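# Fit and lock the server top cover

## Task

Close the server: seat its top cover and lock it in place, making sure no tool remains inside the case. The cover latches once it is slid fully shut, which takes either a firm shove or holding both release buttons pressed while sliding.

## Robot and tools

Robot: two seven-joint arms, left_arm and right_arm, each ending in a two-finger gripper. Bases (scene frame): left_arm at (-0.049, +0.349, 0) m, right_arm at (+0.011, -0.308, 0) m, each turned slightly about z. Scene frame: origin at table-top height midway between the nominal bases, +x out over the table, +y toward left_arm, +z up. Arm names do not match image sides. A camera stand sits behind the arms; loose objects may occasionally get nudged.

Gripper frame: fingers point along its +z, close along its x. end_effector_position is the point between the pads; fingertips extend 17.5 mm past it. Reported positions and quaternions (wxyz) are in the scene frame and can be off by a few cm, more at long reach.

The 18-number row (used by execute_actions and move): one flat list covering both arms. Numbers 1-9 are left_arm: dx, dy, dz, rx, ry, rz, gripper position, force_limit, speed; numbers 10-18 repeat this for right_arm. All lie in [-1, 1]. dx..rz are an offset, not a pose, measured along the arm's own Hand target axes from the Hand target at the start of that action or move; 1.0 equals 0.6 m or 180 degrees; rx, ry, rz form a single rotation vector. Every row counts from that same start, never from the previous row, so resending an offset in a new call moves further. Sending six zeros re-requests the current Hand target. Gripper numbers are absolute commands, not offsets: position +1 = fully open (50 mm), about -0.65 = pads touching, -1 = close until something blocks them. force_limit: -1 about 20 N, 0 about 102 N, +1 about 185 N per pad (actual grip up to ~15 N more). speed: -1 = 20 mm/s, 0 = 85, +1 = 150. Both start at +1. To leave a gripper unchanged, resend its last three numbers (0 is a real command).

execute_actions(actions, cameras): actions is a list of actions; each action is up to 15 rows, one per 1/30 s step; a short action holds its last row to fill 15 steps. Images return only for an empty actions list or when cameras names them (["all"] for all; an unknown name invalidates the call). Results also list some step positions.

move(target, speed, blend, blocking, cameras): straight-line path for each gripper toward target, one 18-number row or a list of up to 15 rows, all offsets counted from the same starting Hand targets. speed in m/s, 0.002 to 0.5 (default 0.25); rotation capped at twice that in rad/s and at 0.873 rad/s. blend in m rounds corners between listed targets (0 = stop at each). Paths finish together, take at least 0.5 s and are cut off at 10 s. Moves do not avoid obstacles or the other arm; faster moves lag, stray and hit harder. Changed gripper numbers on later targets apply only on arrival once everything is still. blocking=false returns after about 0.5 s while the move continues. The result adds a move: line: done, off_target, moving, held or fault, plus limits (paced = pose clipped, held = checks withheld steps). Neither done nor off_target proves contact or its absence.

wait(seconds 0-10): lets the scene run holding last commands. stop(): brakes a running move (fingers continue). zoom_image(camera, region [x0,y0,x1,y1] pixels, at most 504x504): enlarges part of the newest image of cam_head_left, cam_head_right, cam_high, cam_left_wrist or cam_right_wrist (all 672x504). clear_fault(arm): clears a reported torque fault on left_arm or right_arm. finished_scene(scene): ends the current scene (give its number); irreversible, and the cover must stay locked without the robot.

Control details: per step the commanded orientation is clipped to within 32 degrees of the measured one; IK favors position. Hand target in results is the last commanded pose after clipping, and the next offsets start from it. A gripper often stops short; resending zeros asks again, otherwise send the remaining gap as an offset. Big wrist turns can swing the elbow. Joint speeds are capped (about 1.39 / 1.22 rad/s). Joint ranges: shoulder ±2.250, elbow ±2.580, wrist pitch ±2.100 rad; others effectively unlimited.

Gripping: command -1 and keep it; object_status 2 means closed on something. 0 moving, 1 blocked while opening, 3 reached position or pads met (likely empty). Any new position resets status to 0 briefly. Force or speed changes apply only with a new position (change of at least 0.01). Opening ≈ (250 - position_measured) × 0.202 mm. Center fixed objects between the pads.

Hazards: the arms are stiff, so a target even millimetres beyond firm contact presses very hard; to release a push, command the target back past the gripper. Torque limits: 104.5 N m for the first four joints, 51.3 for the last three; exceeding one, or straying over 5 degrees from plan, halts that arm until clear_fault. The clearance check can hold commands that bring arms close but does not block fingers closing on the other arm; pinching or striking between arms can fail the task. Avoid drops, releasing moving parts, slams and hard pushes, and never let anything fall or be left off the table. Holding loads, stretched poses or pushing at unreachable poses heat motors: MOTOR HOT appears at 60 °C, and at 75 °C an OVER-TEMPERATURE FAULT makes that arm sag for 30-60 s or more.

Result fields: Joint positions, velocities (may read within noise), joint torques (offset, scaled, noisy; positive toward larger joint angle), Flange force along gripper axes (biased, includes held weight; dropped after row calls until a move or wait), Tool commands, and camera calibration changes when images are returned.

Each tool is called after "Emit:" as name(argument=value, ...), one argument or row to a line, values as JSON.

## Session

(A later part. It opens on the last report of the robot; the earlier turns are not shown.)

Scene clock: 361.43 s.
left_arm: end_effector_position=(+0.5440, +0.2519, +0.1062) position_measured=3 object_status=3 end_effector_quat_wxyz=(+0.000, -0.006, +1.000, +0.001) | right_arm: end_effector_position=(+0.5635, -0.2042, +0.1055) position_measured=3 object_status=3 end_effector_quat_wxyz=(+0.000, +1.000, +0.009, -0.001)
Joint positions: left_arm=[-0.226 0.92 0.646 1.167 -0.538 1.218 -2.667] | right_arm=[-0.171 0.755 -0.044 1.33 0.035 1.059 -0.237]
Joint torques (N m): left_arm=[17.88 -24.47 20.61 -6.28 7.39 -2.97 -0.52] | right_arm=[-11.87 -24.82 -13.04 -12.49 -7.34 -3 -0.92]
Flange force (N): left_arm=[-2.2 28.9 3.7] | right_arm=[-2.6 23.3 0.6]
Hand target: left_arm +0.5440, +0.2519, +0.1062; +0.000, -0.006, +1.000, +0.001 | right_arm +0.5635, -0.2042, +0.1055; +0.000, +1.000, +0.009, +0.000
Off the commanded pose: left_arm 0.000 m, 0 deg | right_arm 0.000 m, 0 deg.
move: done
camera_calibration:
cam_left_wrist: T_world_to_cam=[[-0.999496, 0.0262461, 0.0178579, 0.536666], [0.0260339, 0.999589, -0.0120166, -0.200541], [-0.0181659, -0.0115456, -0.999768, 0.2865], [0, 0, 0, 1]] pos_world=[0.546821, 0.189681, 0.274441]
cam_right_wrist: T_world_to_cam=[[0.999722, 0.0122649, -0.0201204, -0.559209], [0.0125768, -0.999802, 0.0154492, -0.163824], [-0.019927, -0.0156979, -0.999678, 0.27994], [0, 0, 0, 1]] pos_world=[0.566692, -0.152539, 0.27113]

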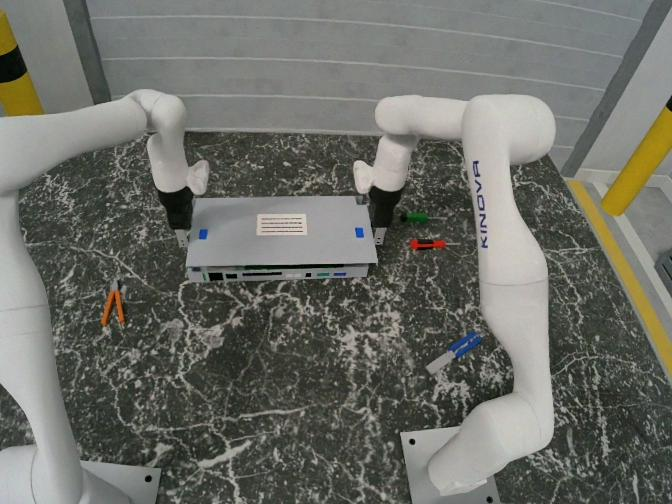

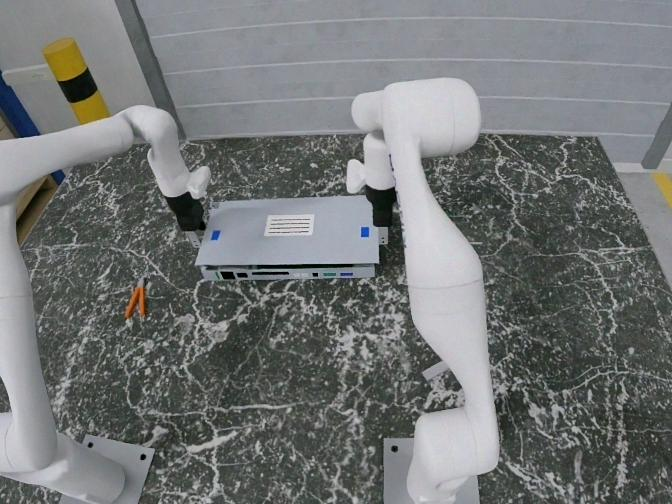

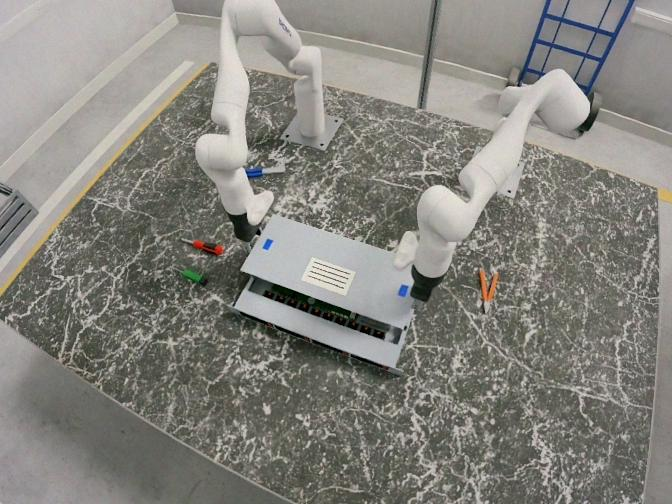

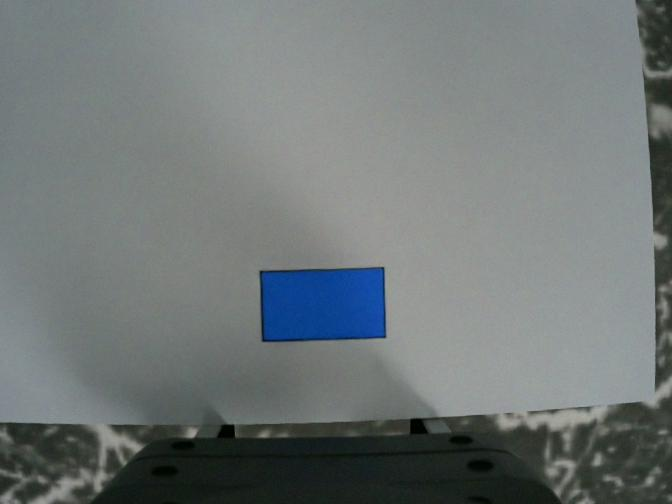

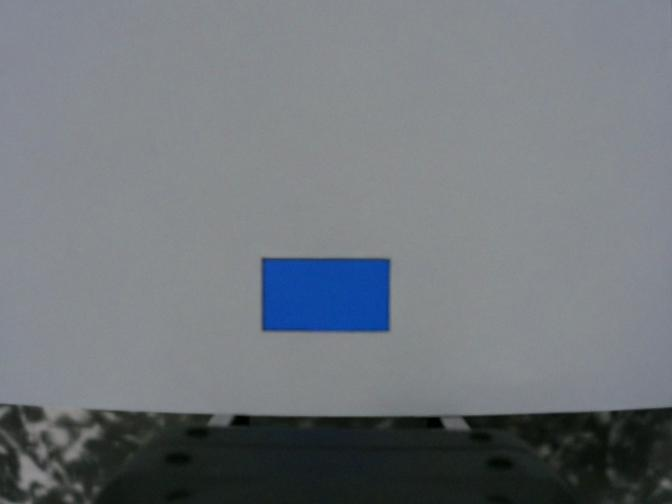

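Emit:
zoom_image(
  camera="cam_high",
  region=[380, 290, 440, 350],
)

Emit:
zoom_image(
  camera="cam_high",
  region=[220, 260, 300, 340],
)

Scaled by 8.400 from the camera's 672x504 image, which has a finer 960x720 frame.

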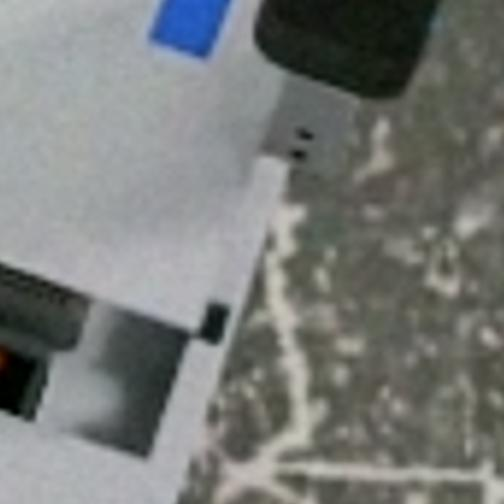

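Scaled by 6.300 from the camera's 672x504 image, which has a finer 960x720 frame.

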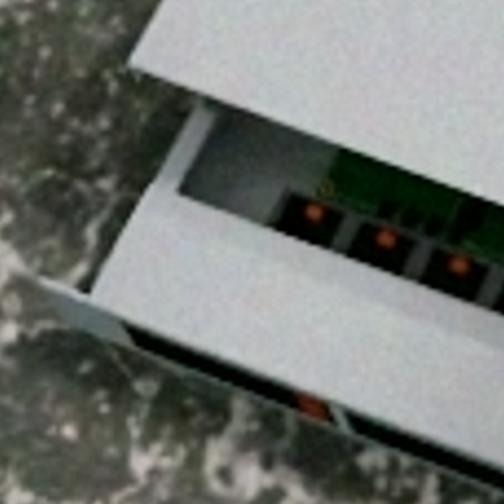

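Emit:
move(
  target=[-0.024,0.0137,0.0567,0,0,-0.0044,1,1,1,0.0345,-0.0153,0.0567,0,0,-0.0044,1,1,1],
  speed=0.06,
  cameras=["cam_head_left","cam_head_right","cam_high"],
)

Emit:
zoom_image(
  camera="cam_head_left",
  region=[170, 180, 390, 300],
)

Emit:
zoom_image(
  camera="cam_head_right",
  region=[190, 180, 410, 300],
)

Emit:
zoom_image(
  camera="cam_high",
  region=[380, 270, 440, 330],
)

Emit:
zoom_image(
  camera="cam_high",
  region=[220, 240, 300, 320],
)

Scene clock: 400.93 s.
left_arm: end_effector_position=(+0.5583, +0.2604, +0.0722) position_measured=3 object_status=3 end_effector_quat_wxyz=(+0.000, -0.013, +1.000, +0.001) | right_arm: end_effector_position=(+0.5840, -0.1946, +0.0715) position_measured=3 object_status=3 end_effector_quat_wxyz=(+0.000, +1.000, +0.016, +0.000)
Joint positions: left_arm=[-0.225 0.985 0.625 1.139 -0.558 1.178 -2.669] | right_arm=[-0.179 0.844 -0.045 1.267 0.04 1.032 -0.233]
Joint torques (N m): left_arm=[19.23 -25.06 21.81 -5.53 7.73 -3.16 -0.61] | right_arm=[-13.35 -26.36 -14.38 -12.52 -7.76 -3.15 -0.96]
Flange force (N): left_arm=[-2.4 30.3 3.7] | right_arm=[-2.5 25.0 0.6]
Hand target: left_arm +0.5583, +0.2604, +0.0722; +0.000, -0.013, +1.000, +0.001 | right_arm +0.5840, -0.1947, +0.0715; +0.000, +1.000, +0.016, +0.000
Off the commanded pose: left_arm 0.000 m, 0 deg | right_arm 0.000 m, 0 deg.
move: done
Images, in order (width x height): cam_head_left 672x504, cam_head_right 672x504, cam_high 672x504.

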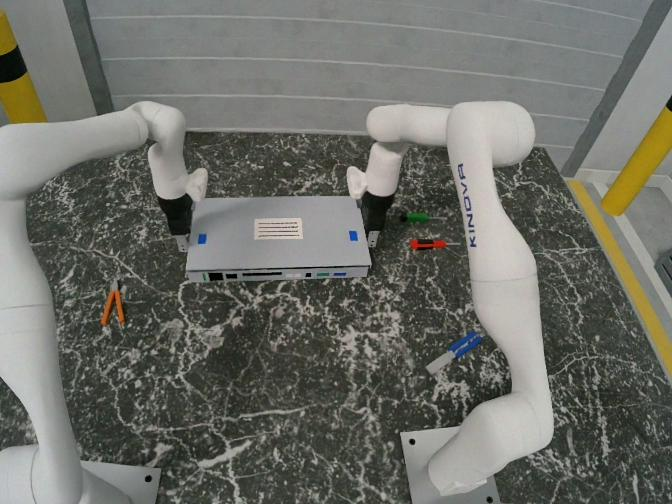

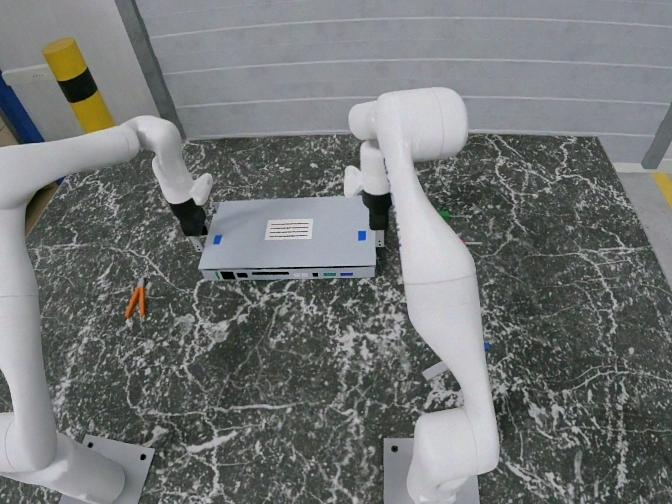

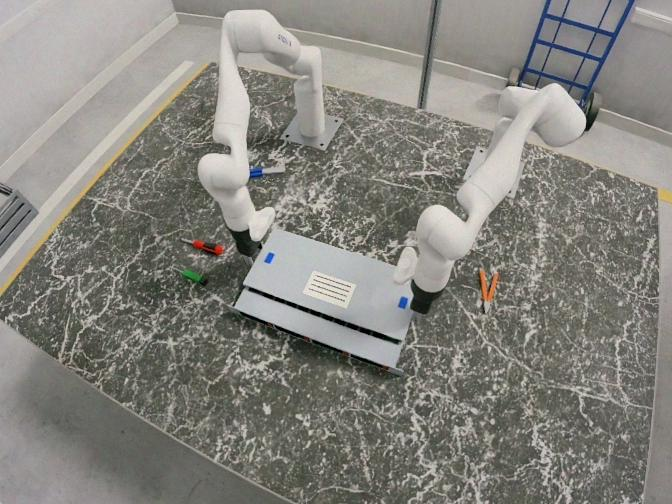

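Scaled by 2.291 from the camera's 672x504 image, which has a finer 960x720 frame.

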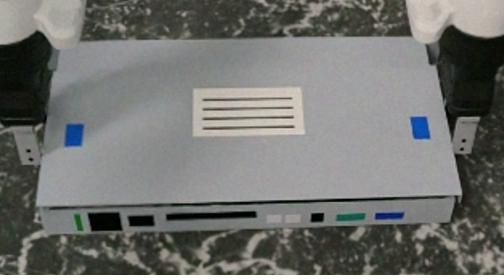

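Scaled by 2.291 from the camera's 672x504 image, which has a finer 960x720 frame.

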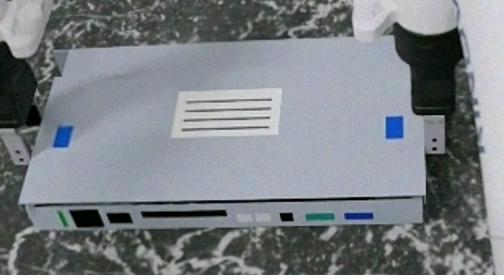

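Scaled by 8.400 from the camera's 672x504 image, which has a finer 960x720 frame.

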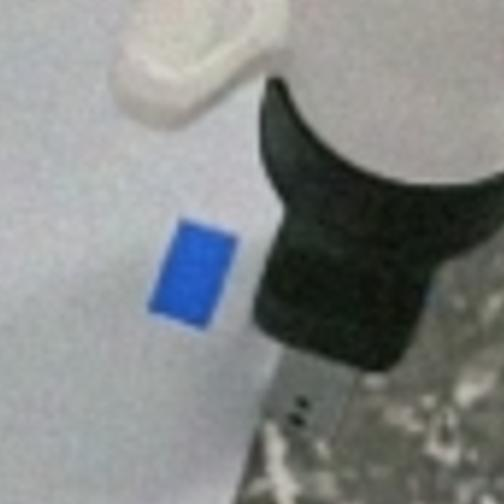

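Scaled by 6.300 from the camera's 672x504 image, which has a finer 960x720 frame.

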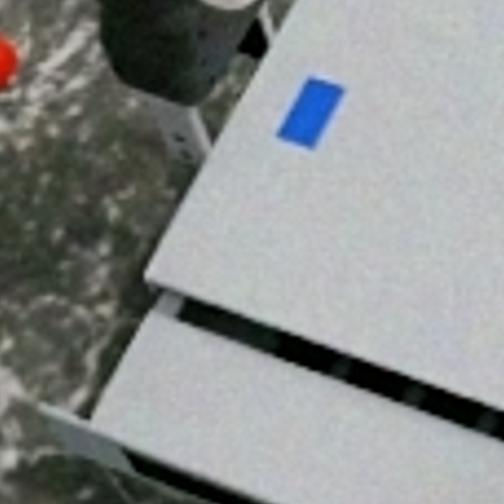

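Emit:
move(
  target=[
    [0,0.0037,0,0,0,0,1,1,1,0,-0.0047,0,0,0,0,1,1,1],
    [0,0.0037,0.0133,0,0,0,1,1,1,0,-0.0047,0.0133,0,0,0,1,1,1],
  ],
  speed=[0.03,0.02],
)

Scene clock: 421.30 s.
left_arm: end_effector_position=(+0.5582, +0.2626, +0.0642) position_measured=3 object_status=3 end_effector_quat_wxyz=(+0.000, -0.013, +1.000, +0.001) | right_arm: end_effector_position=(+0.5839, -0.1918, +0.0635) position_measured=3 object_status=3 end_effector_quat_wxyz=(+0.000, +1.000, +0.016, +0.000)
Joint positions: left_arm=[-0.228 0.994 0.621 1.149 -0.563 1.161 -2.669] | right_arm=[-0.184 0.856 -0.045 1.272 0.04 1.016 -0.238]
Joint torques (N m): left_arm=[19.96 -24.71 22.37 -5.16 7.81 -3.33 -0.65] | right_arm=[-15.29 -26.94 -16.62 -13.19 -8.9 -3.69 -1.16]
Flange force (N): left_arm=[-2.5 31.5 3.1] | right_arm=[-2.8 28.8 0.8]
Hand target: left_arm +0.5583, +0.2626, +0.0642; +0.000, -0.013, +1.000, +0.001 | right_arm +0.5839, -0.1918, +0.0635; +0.000, +1.000, +0.016, +0.000
Off the commanded pose: left_arm 0.000 m, 0 deg | right_arm 0.000 m, 0 deg.
move: done

Emit:
move(
  target=[0,0,0.0075,0,0,0,1,1,1,0,0,0.0075,0,0,0,1,1,1],
  speed=0.015,
  cameras=["cam_head_left","cam_head_right","cam_high"],
)

Emit:
zoom_image(
  camera="cam_head_left",
  region=[170, 180, 390, 300],
)

Emit:
zoom_image(
  camera="cam_head_right",
  region=[190, 180, 410, 300],
)

Emit:
zoom_image(
  camera="cam_high",
  region=[220, 210, 450, 390],
)

Scene clock: 425.00 s.
left_arm: end_effector_position=(+0.5583, +0.2626, +0.0597) position_measured=3 object_status=3 end_effector_quat_wxyz=(+0.000, -0.013, +1.000, +0.001) | right_arm: end_effector_position=(+0.5839, -0.1919, +0.0590) position_measured=3 object_status=3 end_effector_quat_wxyz=(+0.000, +1.000, +0.016, +0.000)
Joint positions: left_arm=[-0.228 0.999 0.619 1.153 -0.566 1.152 -2.667] | right_arm=[-0.184 0.861 -0.045 1.276 0.041 1.006 -0.238]
Joint torques (N m): left_arm=[20 -16.96 20.13 -2.9 7.39 -4.01 -0.64] | right_arm=[-17.34 -17.05 -18.52 -6.9 -9.7 -2.55 -1.18]
Flange force (N): left_arm=[1.1 32.2 -10.9] | right_arm=[2.9 31.4 -15.1]
Hand target: left_arm +0.5583, +0.2626, +0.0597; +0.000, -0.013, +1.000, +0.001 | right_arm +0.5839, -0.1918, +0.0590; +0.000, +1.000, +0.016, +0.000
Off the commanded pose: left_arm 0.000 m, 0 deg | right_arm 0.000 m, 0 deg.
move: done
Images, in order (width x height): cam_head_left 672x504, cam_head_right 672x504, cam_high 672x504.

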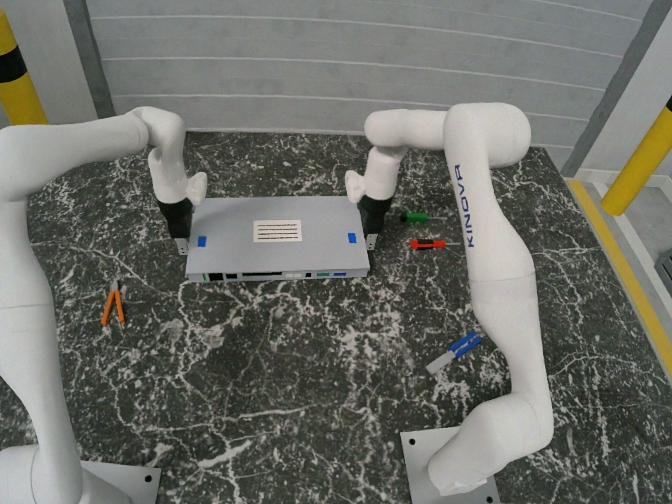

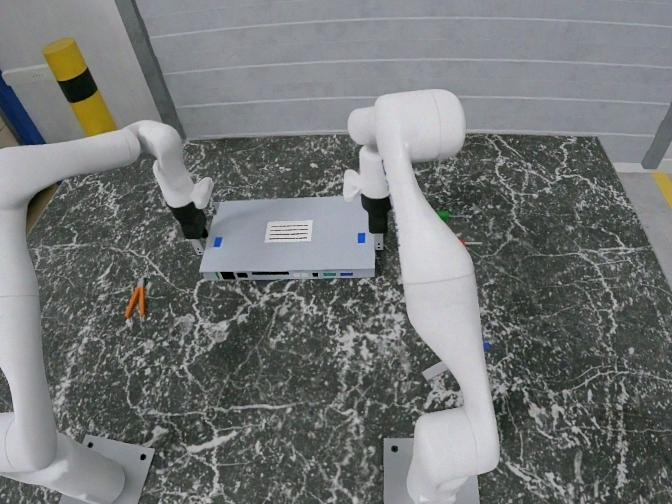

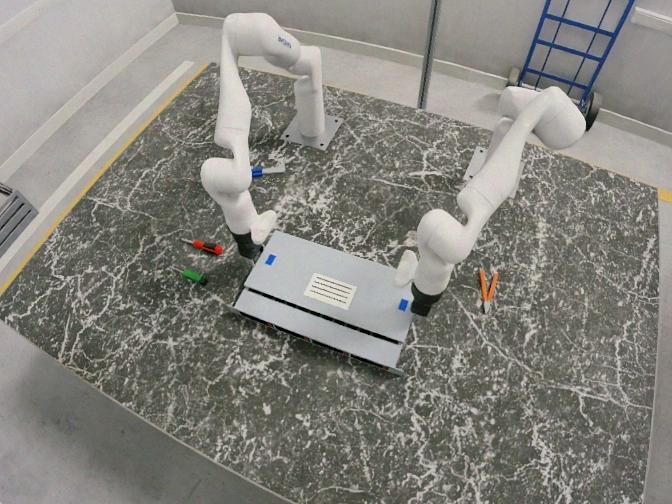

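Scaled by 2.291 from the camera's 672x504 image, which has a finer 960x720 frame.

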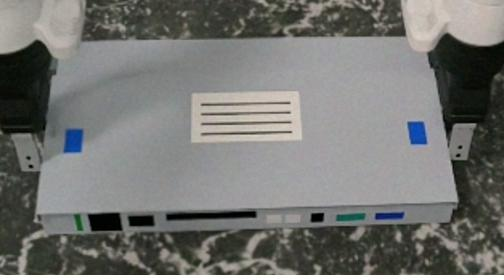

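Scaled by 2.291 from the camera's 672x504 image, which has a finer 960x720 frame.

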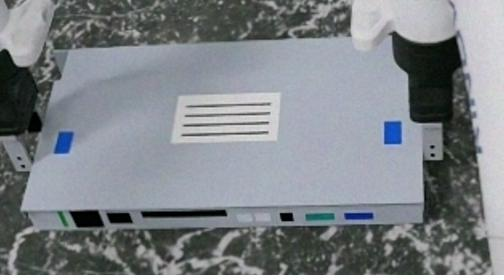

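Scaled by 2.191 from the camera's 672x504 image, which has a finer 960x720 frame.

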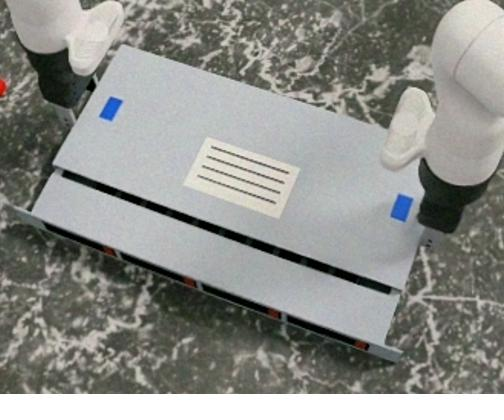

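Emit:
move(
  target=[-0.0167,0.0002,-0.0003,0,0,0,1,1,1,0.0167,0.0002,-0.0003,0,0,0,1,1,1],
  speed=0.015,
  cameras=["cam_head_left","cam_head_right","cam_high","cam_left_wrist","cam_right_wrist"],
)

Emit:
zoom_image(
  camera="cam_high",
  region=[220, 210, 450, 390],
)

Emit:
zoom_image(
  camera="cam_head_left",
  region=[170, 180, 390, 300],
)

Scene clock: 454.97 s.
left_arm: end_effector_position=(+0.5683, +0.2630, +0.0599) position_measured=3 object_status=3 end_effector_quat_wxyz=(+0.000, -0.013, +1.000, +0.001) | right_arm: end_effector_position=(+0.5939, -0.1916, +0.0592) position_measured=3 object_status=3 end_effector_quat_wxyz=(+0.000, +1.000, +0.016, -0.001)
Joint positions: left_arm=[-0.219 1.021 0.619 1.101 -0.567 1.178 -2.682] | right_arm=[-0.181 0.882 -0.045 1.229 0.041 1.032 -0.234]
Joint torques (N m): left_arm=[17.93 -25.75 20.25 -5.75 6.79 -2.96 -0.54] | right_arm=[-15.42 -27.46 -16.38 -13.18 -8.75 -3.53 -1.16]
Flange force (N): left_arm=[-1.1 28.1 3.4] | right_arm=[-3.1 28.5 1.1]
Hand target: left_arm +0.5683, +0.2630, +0.0599; +0.000, -0.013, +1.000, +0.001 | right_arm +0.5939, -0.1916, +0.0592; +0.000, +1.000, +0.016, +0.000
Off the commanded pose: left_arm 0.000 m, 0 deg | right_arm 0.000 m, 0 deg.
move: done
camera_calibration:
cam_left_wrist: T_world_to_cam=[[-0.999764, 0.0124512, 0.0178086, 0.565303], [0.0122385, 0.999853, -0.0120003, -0.20505], [-0.0179554, -0.0117795, -0.999769, 0.240724], [0, 0, 0, 1]] pos_world=[0.572001, 0.200817, 0.228141]
cam_right_wrist: T_world_to_cam=[[0.999457, 0.0260723, -0.020172, -0.587844], [0.0263865, -0.999532, 0.0154674, -0.159024], [-0.0197593, -0.0159912, -0.999677, 0.234304], [0, 0, 0, 1]] pos_world=[0.596351, -0.139876, 0.22483]

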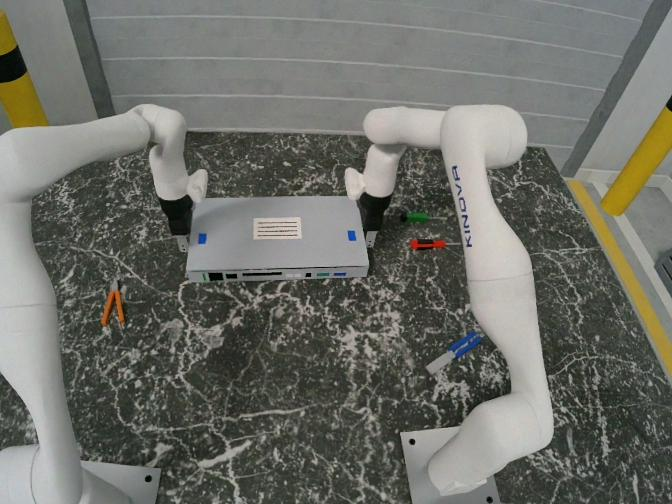

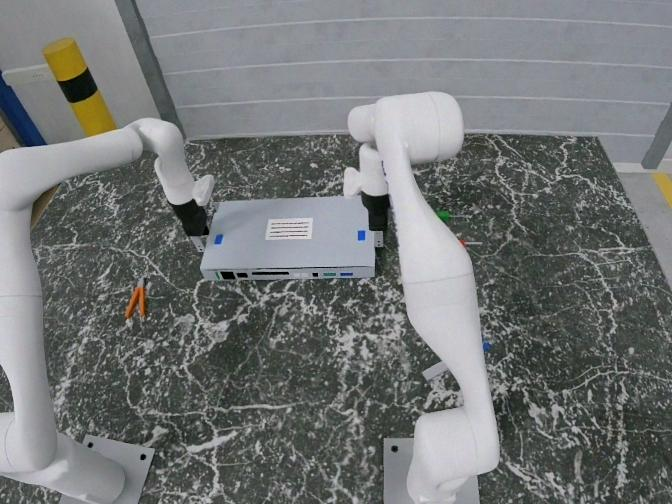

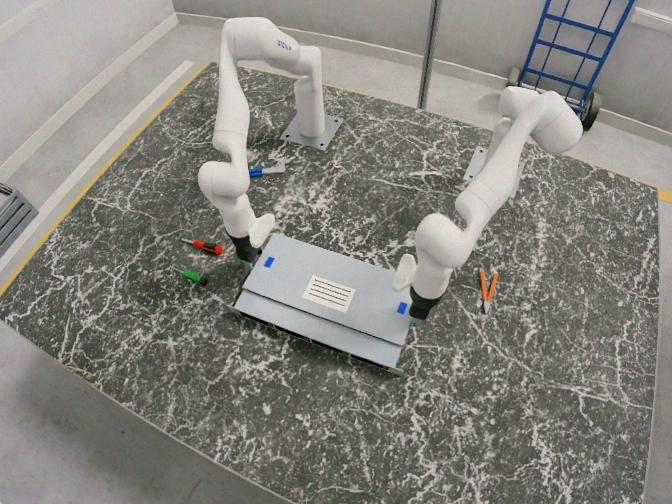

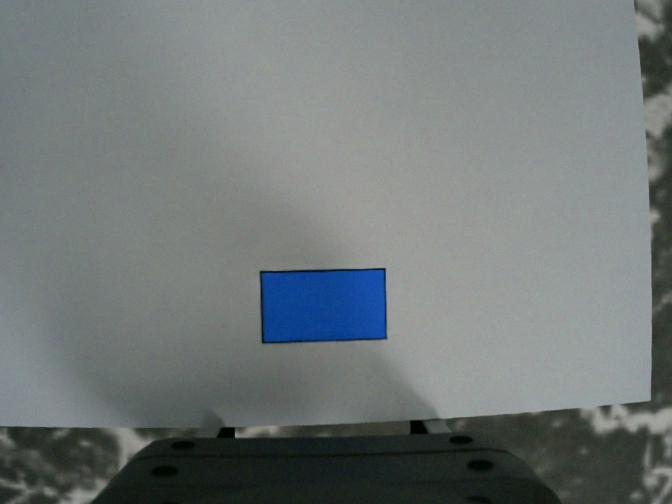

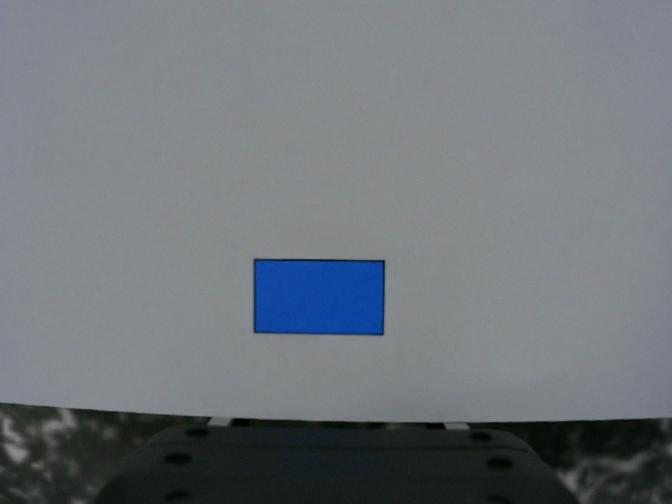

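Scaled by 2.191 from the camera's 672x504 image, which has a finer 960x720 frame.

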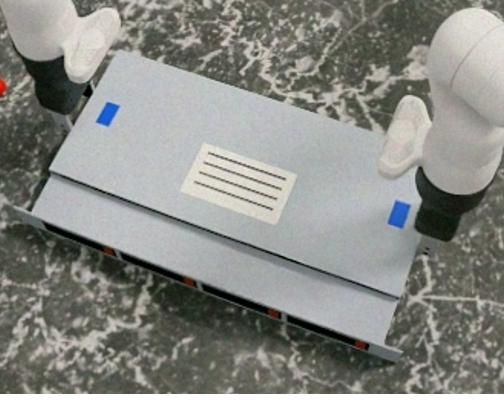

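Scaled by 2.291 from the camera's 672x504 image, which has a finer 960x720 frame.

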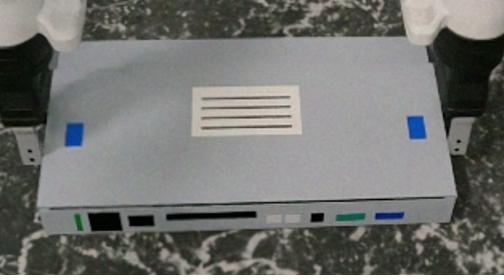

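Emit:
zoom_image(
  camera="cam_high",
  region=[380, 310, 430, 360],
)

Emit:
zoom_image(
  camera="cam_high",
  region=[220, 270, 270, 320],
)

Emit:
zoom_image(
  camera="cam_head_left",
  region=[170, 240, 220, 290],
)

Emit:
zoom_image(
  camera="cam_head_left",
  region=[345, 240, 395, 290],
)

Emit:
zoom_image(
  camera="cam_head_right",
  region=[345, 240, 395, 290],
)

Emit:
zoom_image(
  camera="cam_head_right",
  region=[180, 240, 230, 290],
)

Scaled by 10.080 from the camera's 672x504 image, which has a finer 960x720 frame.

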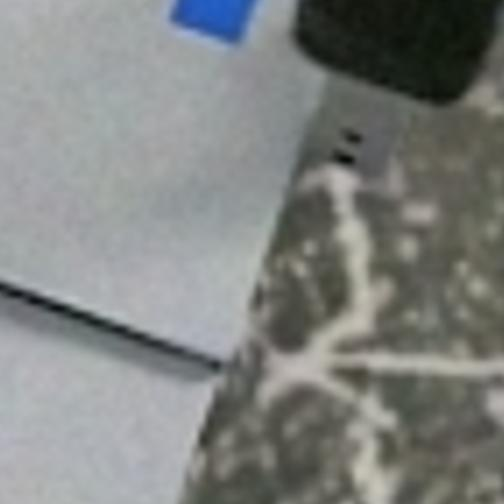

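Scaled by 10.080 from the camera's 672x504 image, which has a finer 960x720 frame.

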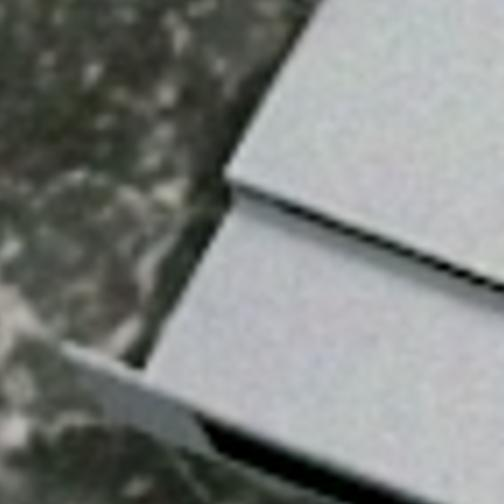

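Scaled by 10.080 from the camera's 672x504 image, which has a finer 960x720 frame.

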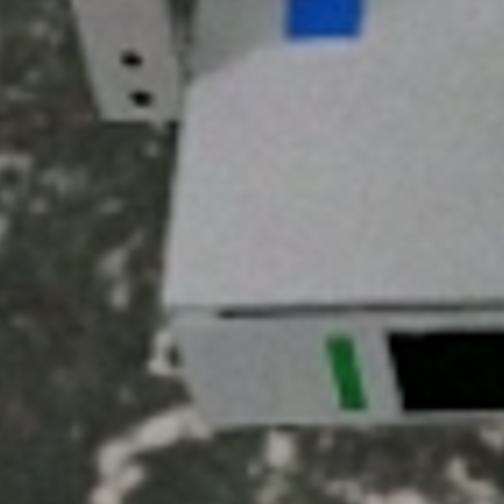

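Scaled by 10.080 from the camera's 672x504 image, which has a finer 960x720 frame.

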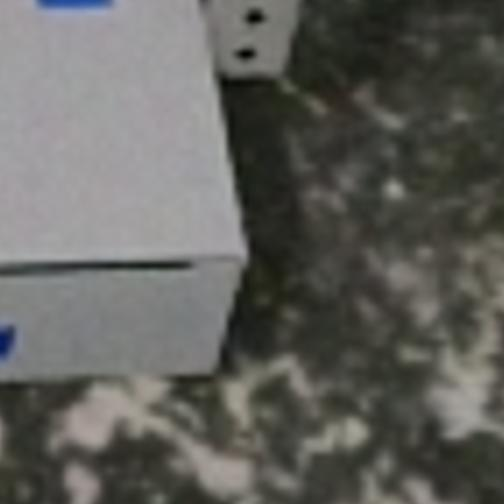

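Scaled by 10.080 from the camera's 672x504 image, which has a finer 960x720 frame.

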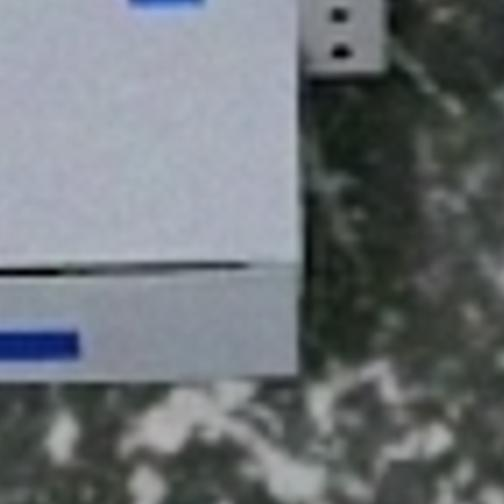

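Scaled by 10.080 from the camera's 672x504 image, which has a finer 960x720 frame.

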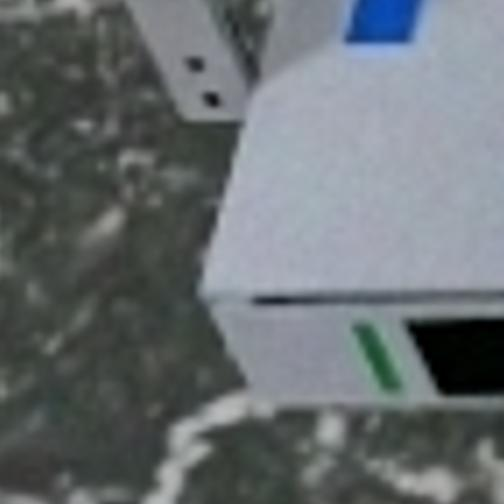

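Emit:
move(
  target=[0,0,0.002,0,0,0,1,1,1,0,0,0.002,0,0,0,1,1,1],
  speed=0.015,
)

Scene clock: 505.30 s.
left_arm: end_effector_position=(+0.5683, +0.2630, +0.0587) position_measured=3 object_status=3 end_effector_quat_wxyz=(+0.000, -0.013, +1.000, +0.001) | right_arm: end_effector_position=(+0.5939, -0.1917, +0.0580) position_measured=3 object_status=3 end_effector_quat_wxyz=(+0.000, +1.000, +0.016, +0.000)
Joint positions: left_arm=[-0.219 1.022 0.618 1.102 -0.567 1.176 -2.682] | right_arm=[-0.181 0.884 -0.045 1.23 0.041 1.029 -0.234]
Joint torques (N m): left_arm=[18.27 -25.7 20.61 -5.65 6.94 -2.98 -0.55] | right_arm=[-15.51 -26.07 -16.6 -11.21 -8.8 -2.46 -1.06]
Flange force (N): left_arm=[-1.2 28.6 3.4] | right_arm=[0.4 27.9 -0.1]
Hand target: left_arm +0.5683, +0.2630, +0.0587; +0.000, -0.013, +1.000, +0.001 | right_arm +0.5939, -0.1916, +0.0580; +0.000, +1.000, +0.016, +0.000
Off the commanded pose: left_arm 0.000 m, 0 deg | right_arm 0.000 m, 0 deg.
move: done

Emit:
move(
  target=[0,0,0.002,0,0,0,1,1,1,0,0,0.002,0,0,0,1,1,1],
  speed=0.015,
)

Scene clock: 509.23 s.
left_arm: end_effector_position=(+0.5683, +0.2630, +0.0575) position_measured=3 object_status=3 end_effector_quat_wxyz=(+0.000, -0.013, +1.000, +0.001) | right_arm: end_effector_position=(+0.5939, -0.1916, +0.0568) position_measured=3 object_status=3 end_effector_quat_wxyz=(+0.000, +1.000, +0.016, +0.000)
Joint positions: left_arm=[-0.219 1.023 0.618 1.103 -0.568 1.173 -2.681] | right_arm=[-0.181 0.885 -0.045 1.231 0.041 1.027 -0.234]
Joint torques (N m): left_arm=[17.96 -26.05 20.65 -5.95 6.86 -3.12 -0.59] | right_arm=[-16.11 -25.52 -17.14 -10.8 -9.07 -2.38 -1.09]
Flange force (N): left_arm=[-0.8 28.1 3.9] | right_arm=[1.1 28.9 -0.9]
Hand target: left_arm +0.5683, +0.2630, +0.0575; +0.000, -0.013, +1.000, +0.001 | right_arm +0.5939, -0.1916, +0.0568; +0.000, +1.000, +0.016, +0.000
Off the commanded pose: left_arm 0.000 m, 0 deg | right_arm 0.000 m, 0 deg.
move: done

Emit:
move(
  target=[0,0,0.0033,0,0,0,1,1,1,0,0,0.0033,0,0,0,1,1,1],
  speed=0.015,
  cameras=["cam_head_left","cam_head_right","cam_high"],
)

Emit:
zoom_image(
  camera="cam_high",
  region=[220, 210, 450, 390],
)

Emit:
zoom_image(
  camera="cam_head_right",
  region=[190, 180, 410, 300],
)

Scene clock: 514.00 s.
left_arm: end_effector_position=(+0.5683, +0.2630, +0.0555) position_measured=3 object_status=3 end_effector_quat_wxyz=(+0.000, -0.013, +1.000, +0.001) | right_arm: end_effector_position=(+0.5939, -0.1916, +0.0548) position_measured=3 object_status=3 end_effector_quat_wxyz=(+0.000, +1.000, +0.016, +0.000)
Joint positions: left_arm=[-0.219 1.026 0.617 1.105 -0.569 1.17 -2.68] | right_arm=[-0.181 0.888 -0.045 1.233 0.041 1.023 -0.234]
Joint torques (N m): left_arm=[17.43 -26.04 20.17 -6.05 6.74 -3.12 -0.53] | right_arm=[-16.77 -19.66 -17.55 -10.03 -9.21 -4.18 -1.22]
Flange force (N): left_arm=[-0.8 27.3 3.7] | right_arm=[-3.0 30.9 -13.1]
Hand target: left_arm +0.5683, +0.2630, +0.0555; +0.000, -0.013, +1.000, +0.001 | right_arm +0.5939, -0.1916, +0.0548; +0.000, +1.000, +0.016, +0.000
Off the commanded pose: left_arm 0.000 m, 0 deg | right_arm 0.000 m, 0 deg.
move: done
Images, in order (width x height): cam_head_left 672x504, cam_head_right 672x504, cam_high 672x504.

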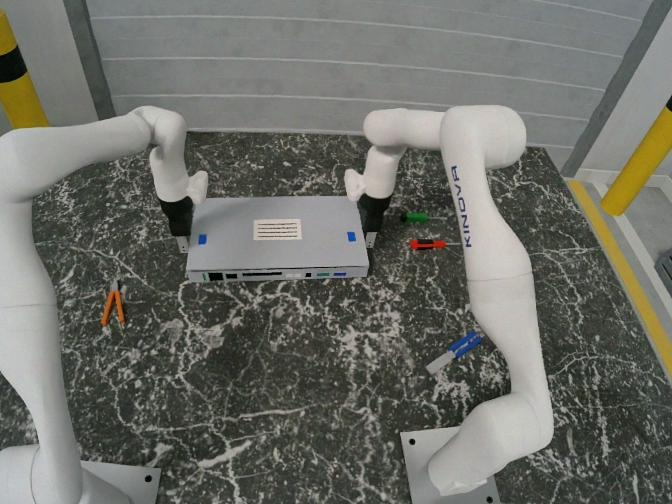

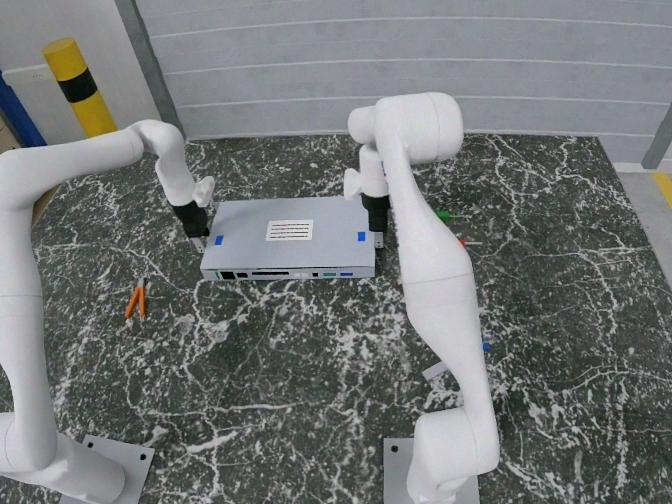

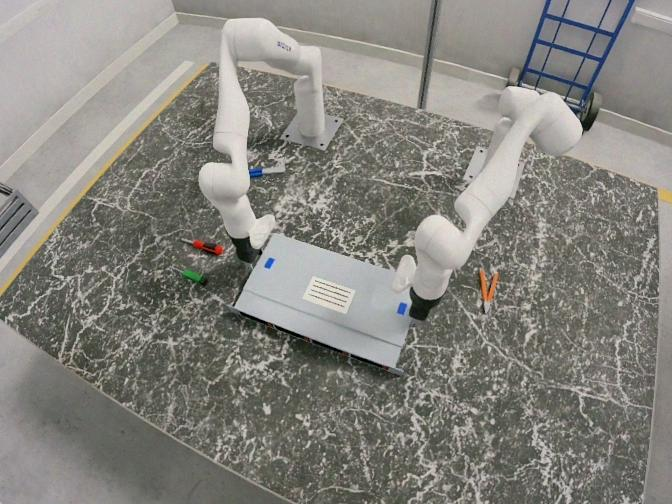

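Scaled by 2.191 from the camera's 672x504 image, which has a finer 960x720 frame.

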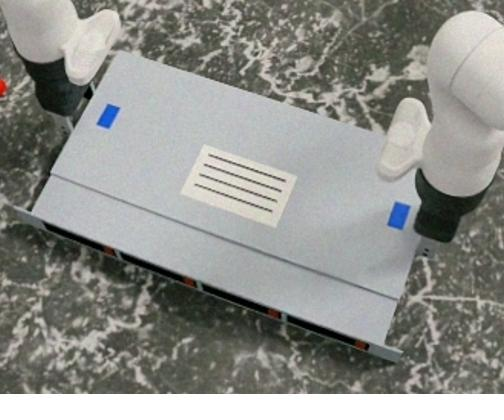

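Scaled by 2.291 from the camera's 672x504 image, which has a finer 960x720 frame.

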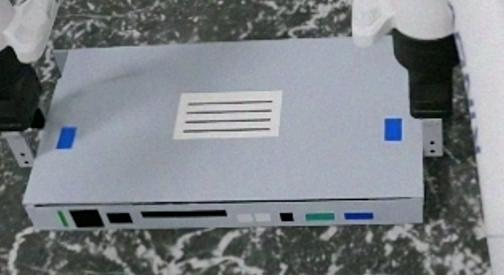

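Emit:
move(
  target=[
    [0,0,-0.001,0,0,0,1,1,1,0,0,-0.002,0,0,0,1,1,1],
    [0.0067,0,-0.001,0,0,0,1,1,1,-0.0067,0,-0.002,0,0,0,1,1,1],
    [0.0067,0,0.003,0,0,0,1,1,1,-0.0067,0,0.002,0,0,0,1,1,1],
  ],
  speed=0.015,
)

Scene clock: 522.33 s.
left_arm: end_effector_position=(+0.5643, +0.2630, +0.0538) position_measured=3 object_status=3 end_effector_quat_wxyz=(+0.000, -0.013, +1.000, +0.001) | right_arm: end_effector_position=(+0.5898, -0.1917, +0.0536) position_measured=3 object_status=3 end_effector_quat_wxyz=(+0.000, +1.000, +0.016, -0.001)
Joint positions: left_arm=[-0.223 1.019 0.616 1.128 -0.57 1.156 -2.673] | right_arm=[-0.182 0.881 -0.045 1.253 0.041 1.01 -0.236]
Joint torques (N m): left_arm=[18.71 -20.87 19.88 -2.8 7.24 -2.4 -0.57] | right_arm=[-15.52 -18.2 -16.44 -7.57 -8.54 -2.68 -1.06]
Flange force (N): left_arm=[-3.7 29.1 -3.5] | right_arm=[1.4 28.0 -13.7]
Hand target: left_arm +0.5643, +0.2629, +0.0537; +0.000, -0.013, +1.000, +0.001 | right_arm +0.5899, -0.1918, +0.0536; +0.000, +1.000, +0.016, +0.000
Off the commanded pose: left_arm 0.000 m, 0 deg | right_arm 0.000 m, 0 deg.
move: done

Emit:
wait(
  seconds=0,
  cameras=["cam_head_left","cam_head_right","cam_high"],
)

Emit:
zoom_image(
  camera="cam_high",
  region=[380, 310, 430, 360],
)

Emit:
zoom_image(
  camera="cam_high",
  region=[220, 270, 270, 320],
)

Emit:
zoom_image(
  camera="cam_head_left",
  region=[170, 240, 220, 290],
)

Emit:
zoom_image(
  camera="cam_head_right",
  region=[345, 240, 395, 290],
)

Scene clock: 525.10 s.
left_arm: end_effector_position=(+0.5642, +0.2629, +0.0537) position_measured=3 object_status=3 end_effector_quat_wxyz=(+0.000, -0.013, +1.000, +0.001) | right_arm: end_effector_position=(+0.5899, -0.1918, +0.0536) position_measured=3 object_status=3 end_effector_quat_wxyz=(+0.000, +1.000, +0.016, +0.000)
Joint positions: left_arm=[-0.222 1.019 0.616 1.128 -0.57 1.156 -2.673] | right_arm=[-0.182 0.881 -0.045 1.253 0.041 1.01 -0.236]
Joint torques (N m): left_arm=[19.64 -19.91 20.42 -2.8 7.5 -2.89 -0.67] | right_arm=[-15.57 -17.59 -16.5 -7.48 -8.59 -2.81 -1.09]
Flange force (N): left_arm=[-2.0 30.7 -5.3] | right_arm=[0.9 28.2 -14.9]
Hand target: left_arm +0.5642, +0.2629, +0.0537; +0.000, -0.013, +1.000, +0.001 | right_arm +0.5899, -0.1918, +0.0536; +0.000, +1.000, +0.016, +0.000
Tool commands: left_gripper/position=+1.0 left_gripper/force_limit=+1.0 left_gripper/speed=+1.0 right_gripper/position=+1.0 right_gripper/force_limit=+1.0 right_gripper/speed=+1.0
Off the commanded pose: left_arm 0.000 m, 0 deg | right_arm 0.000 m, 0 deg.
Images, in order (width x height): cam_head_left 672x504, cam_head_right 672x504, cam_high 672x504.

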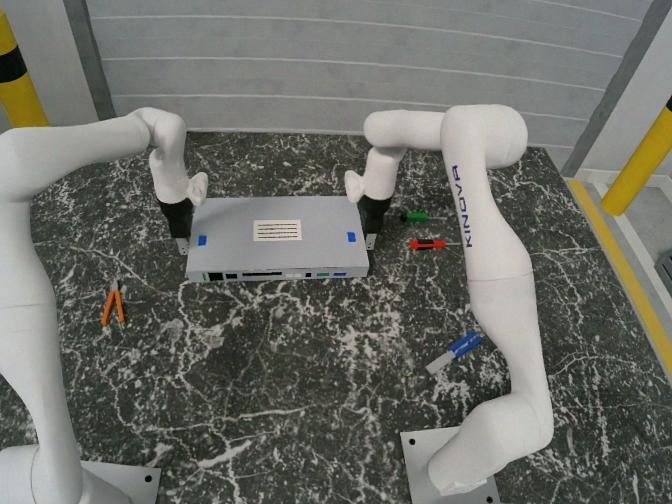

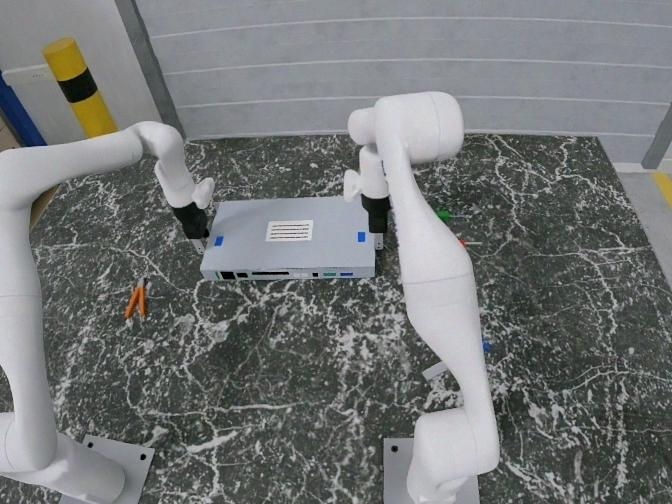

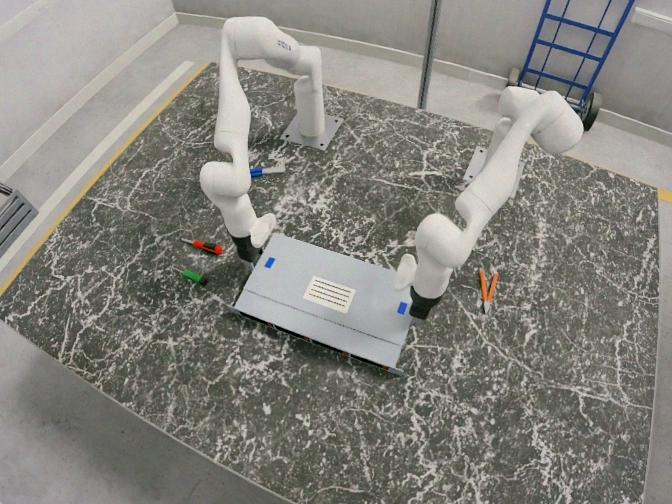

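Scaled by 10.080 from the camera's 672x504 image, which has a finer 960x720 frame.

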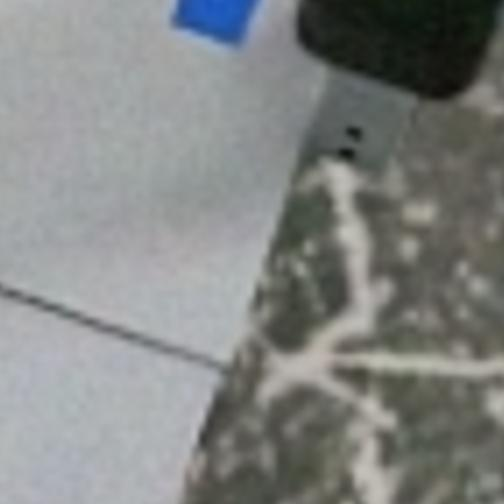

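Scaled by 10.080 from the camera's 672x504 image, which has a finer 960x720 frame.

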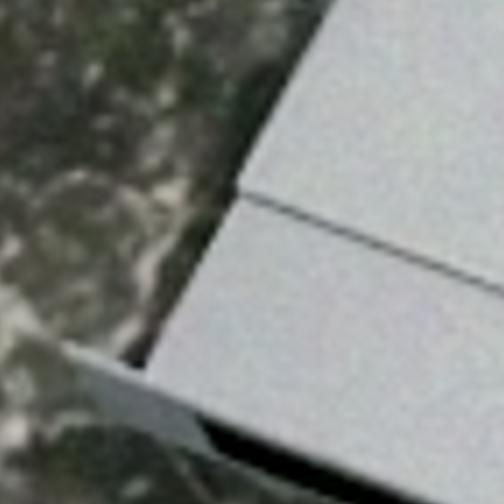

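Scaled by 10.080 from the camera's 672x504 image, which has a finer 960x720 frame.

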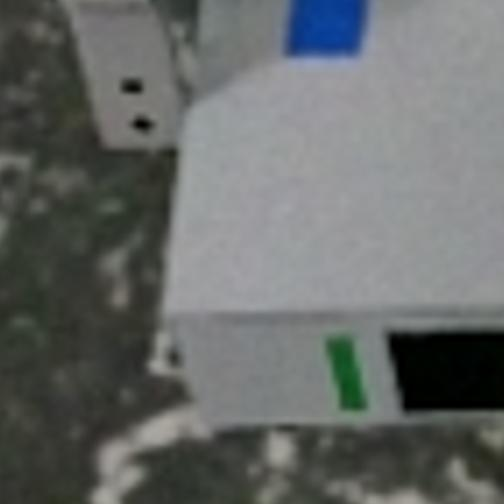

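Scaled by 10.080 from the camera's 672x504 image, which has a finer 960x720 frame.

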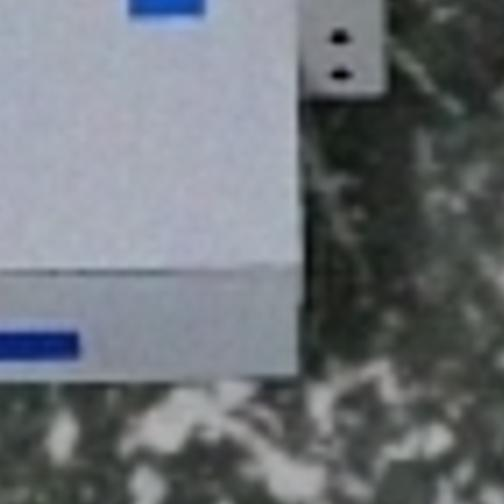

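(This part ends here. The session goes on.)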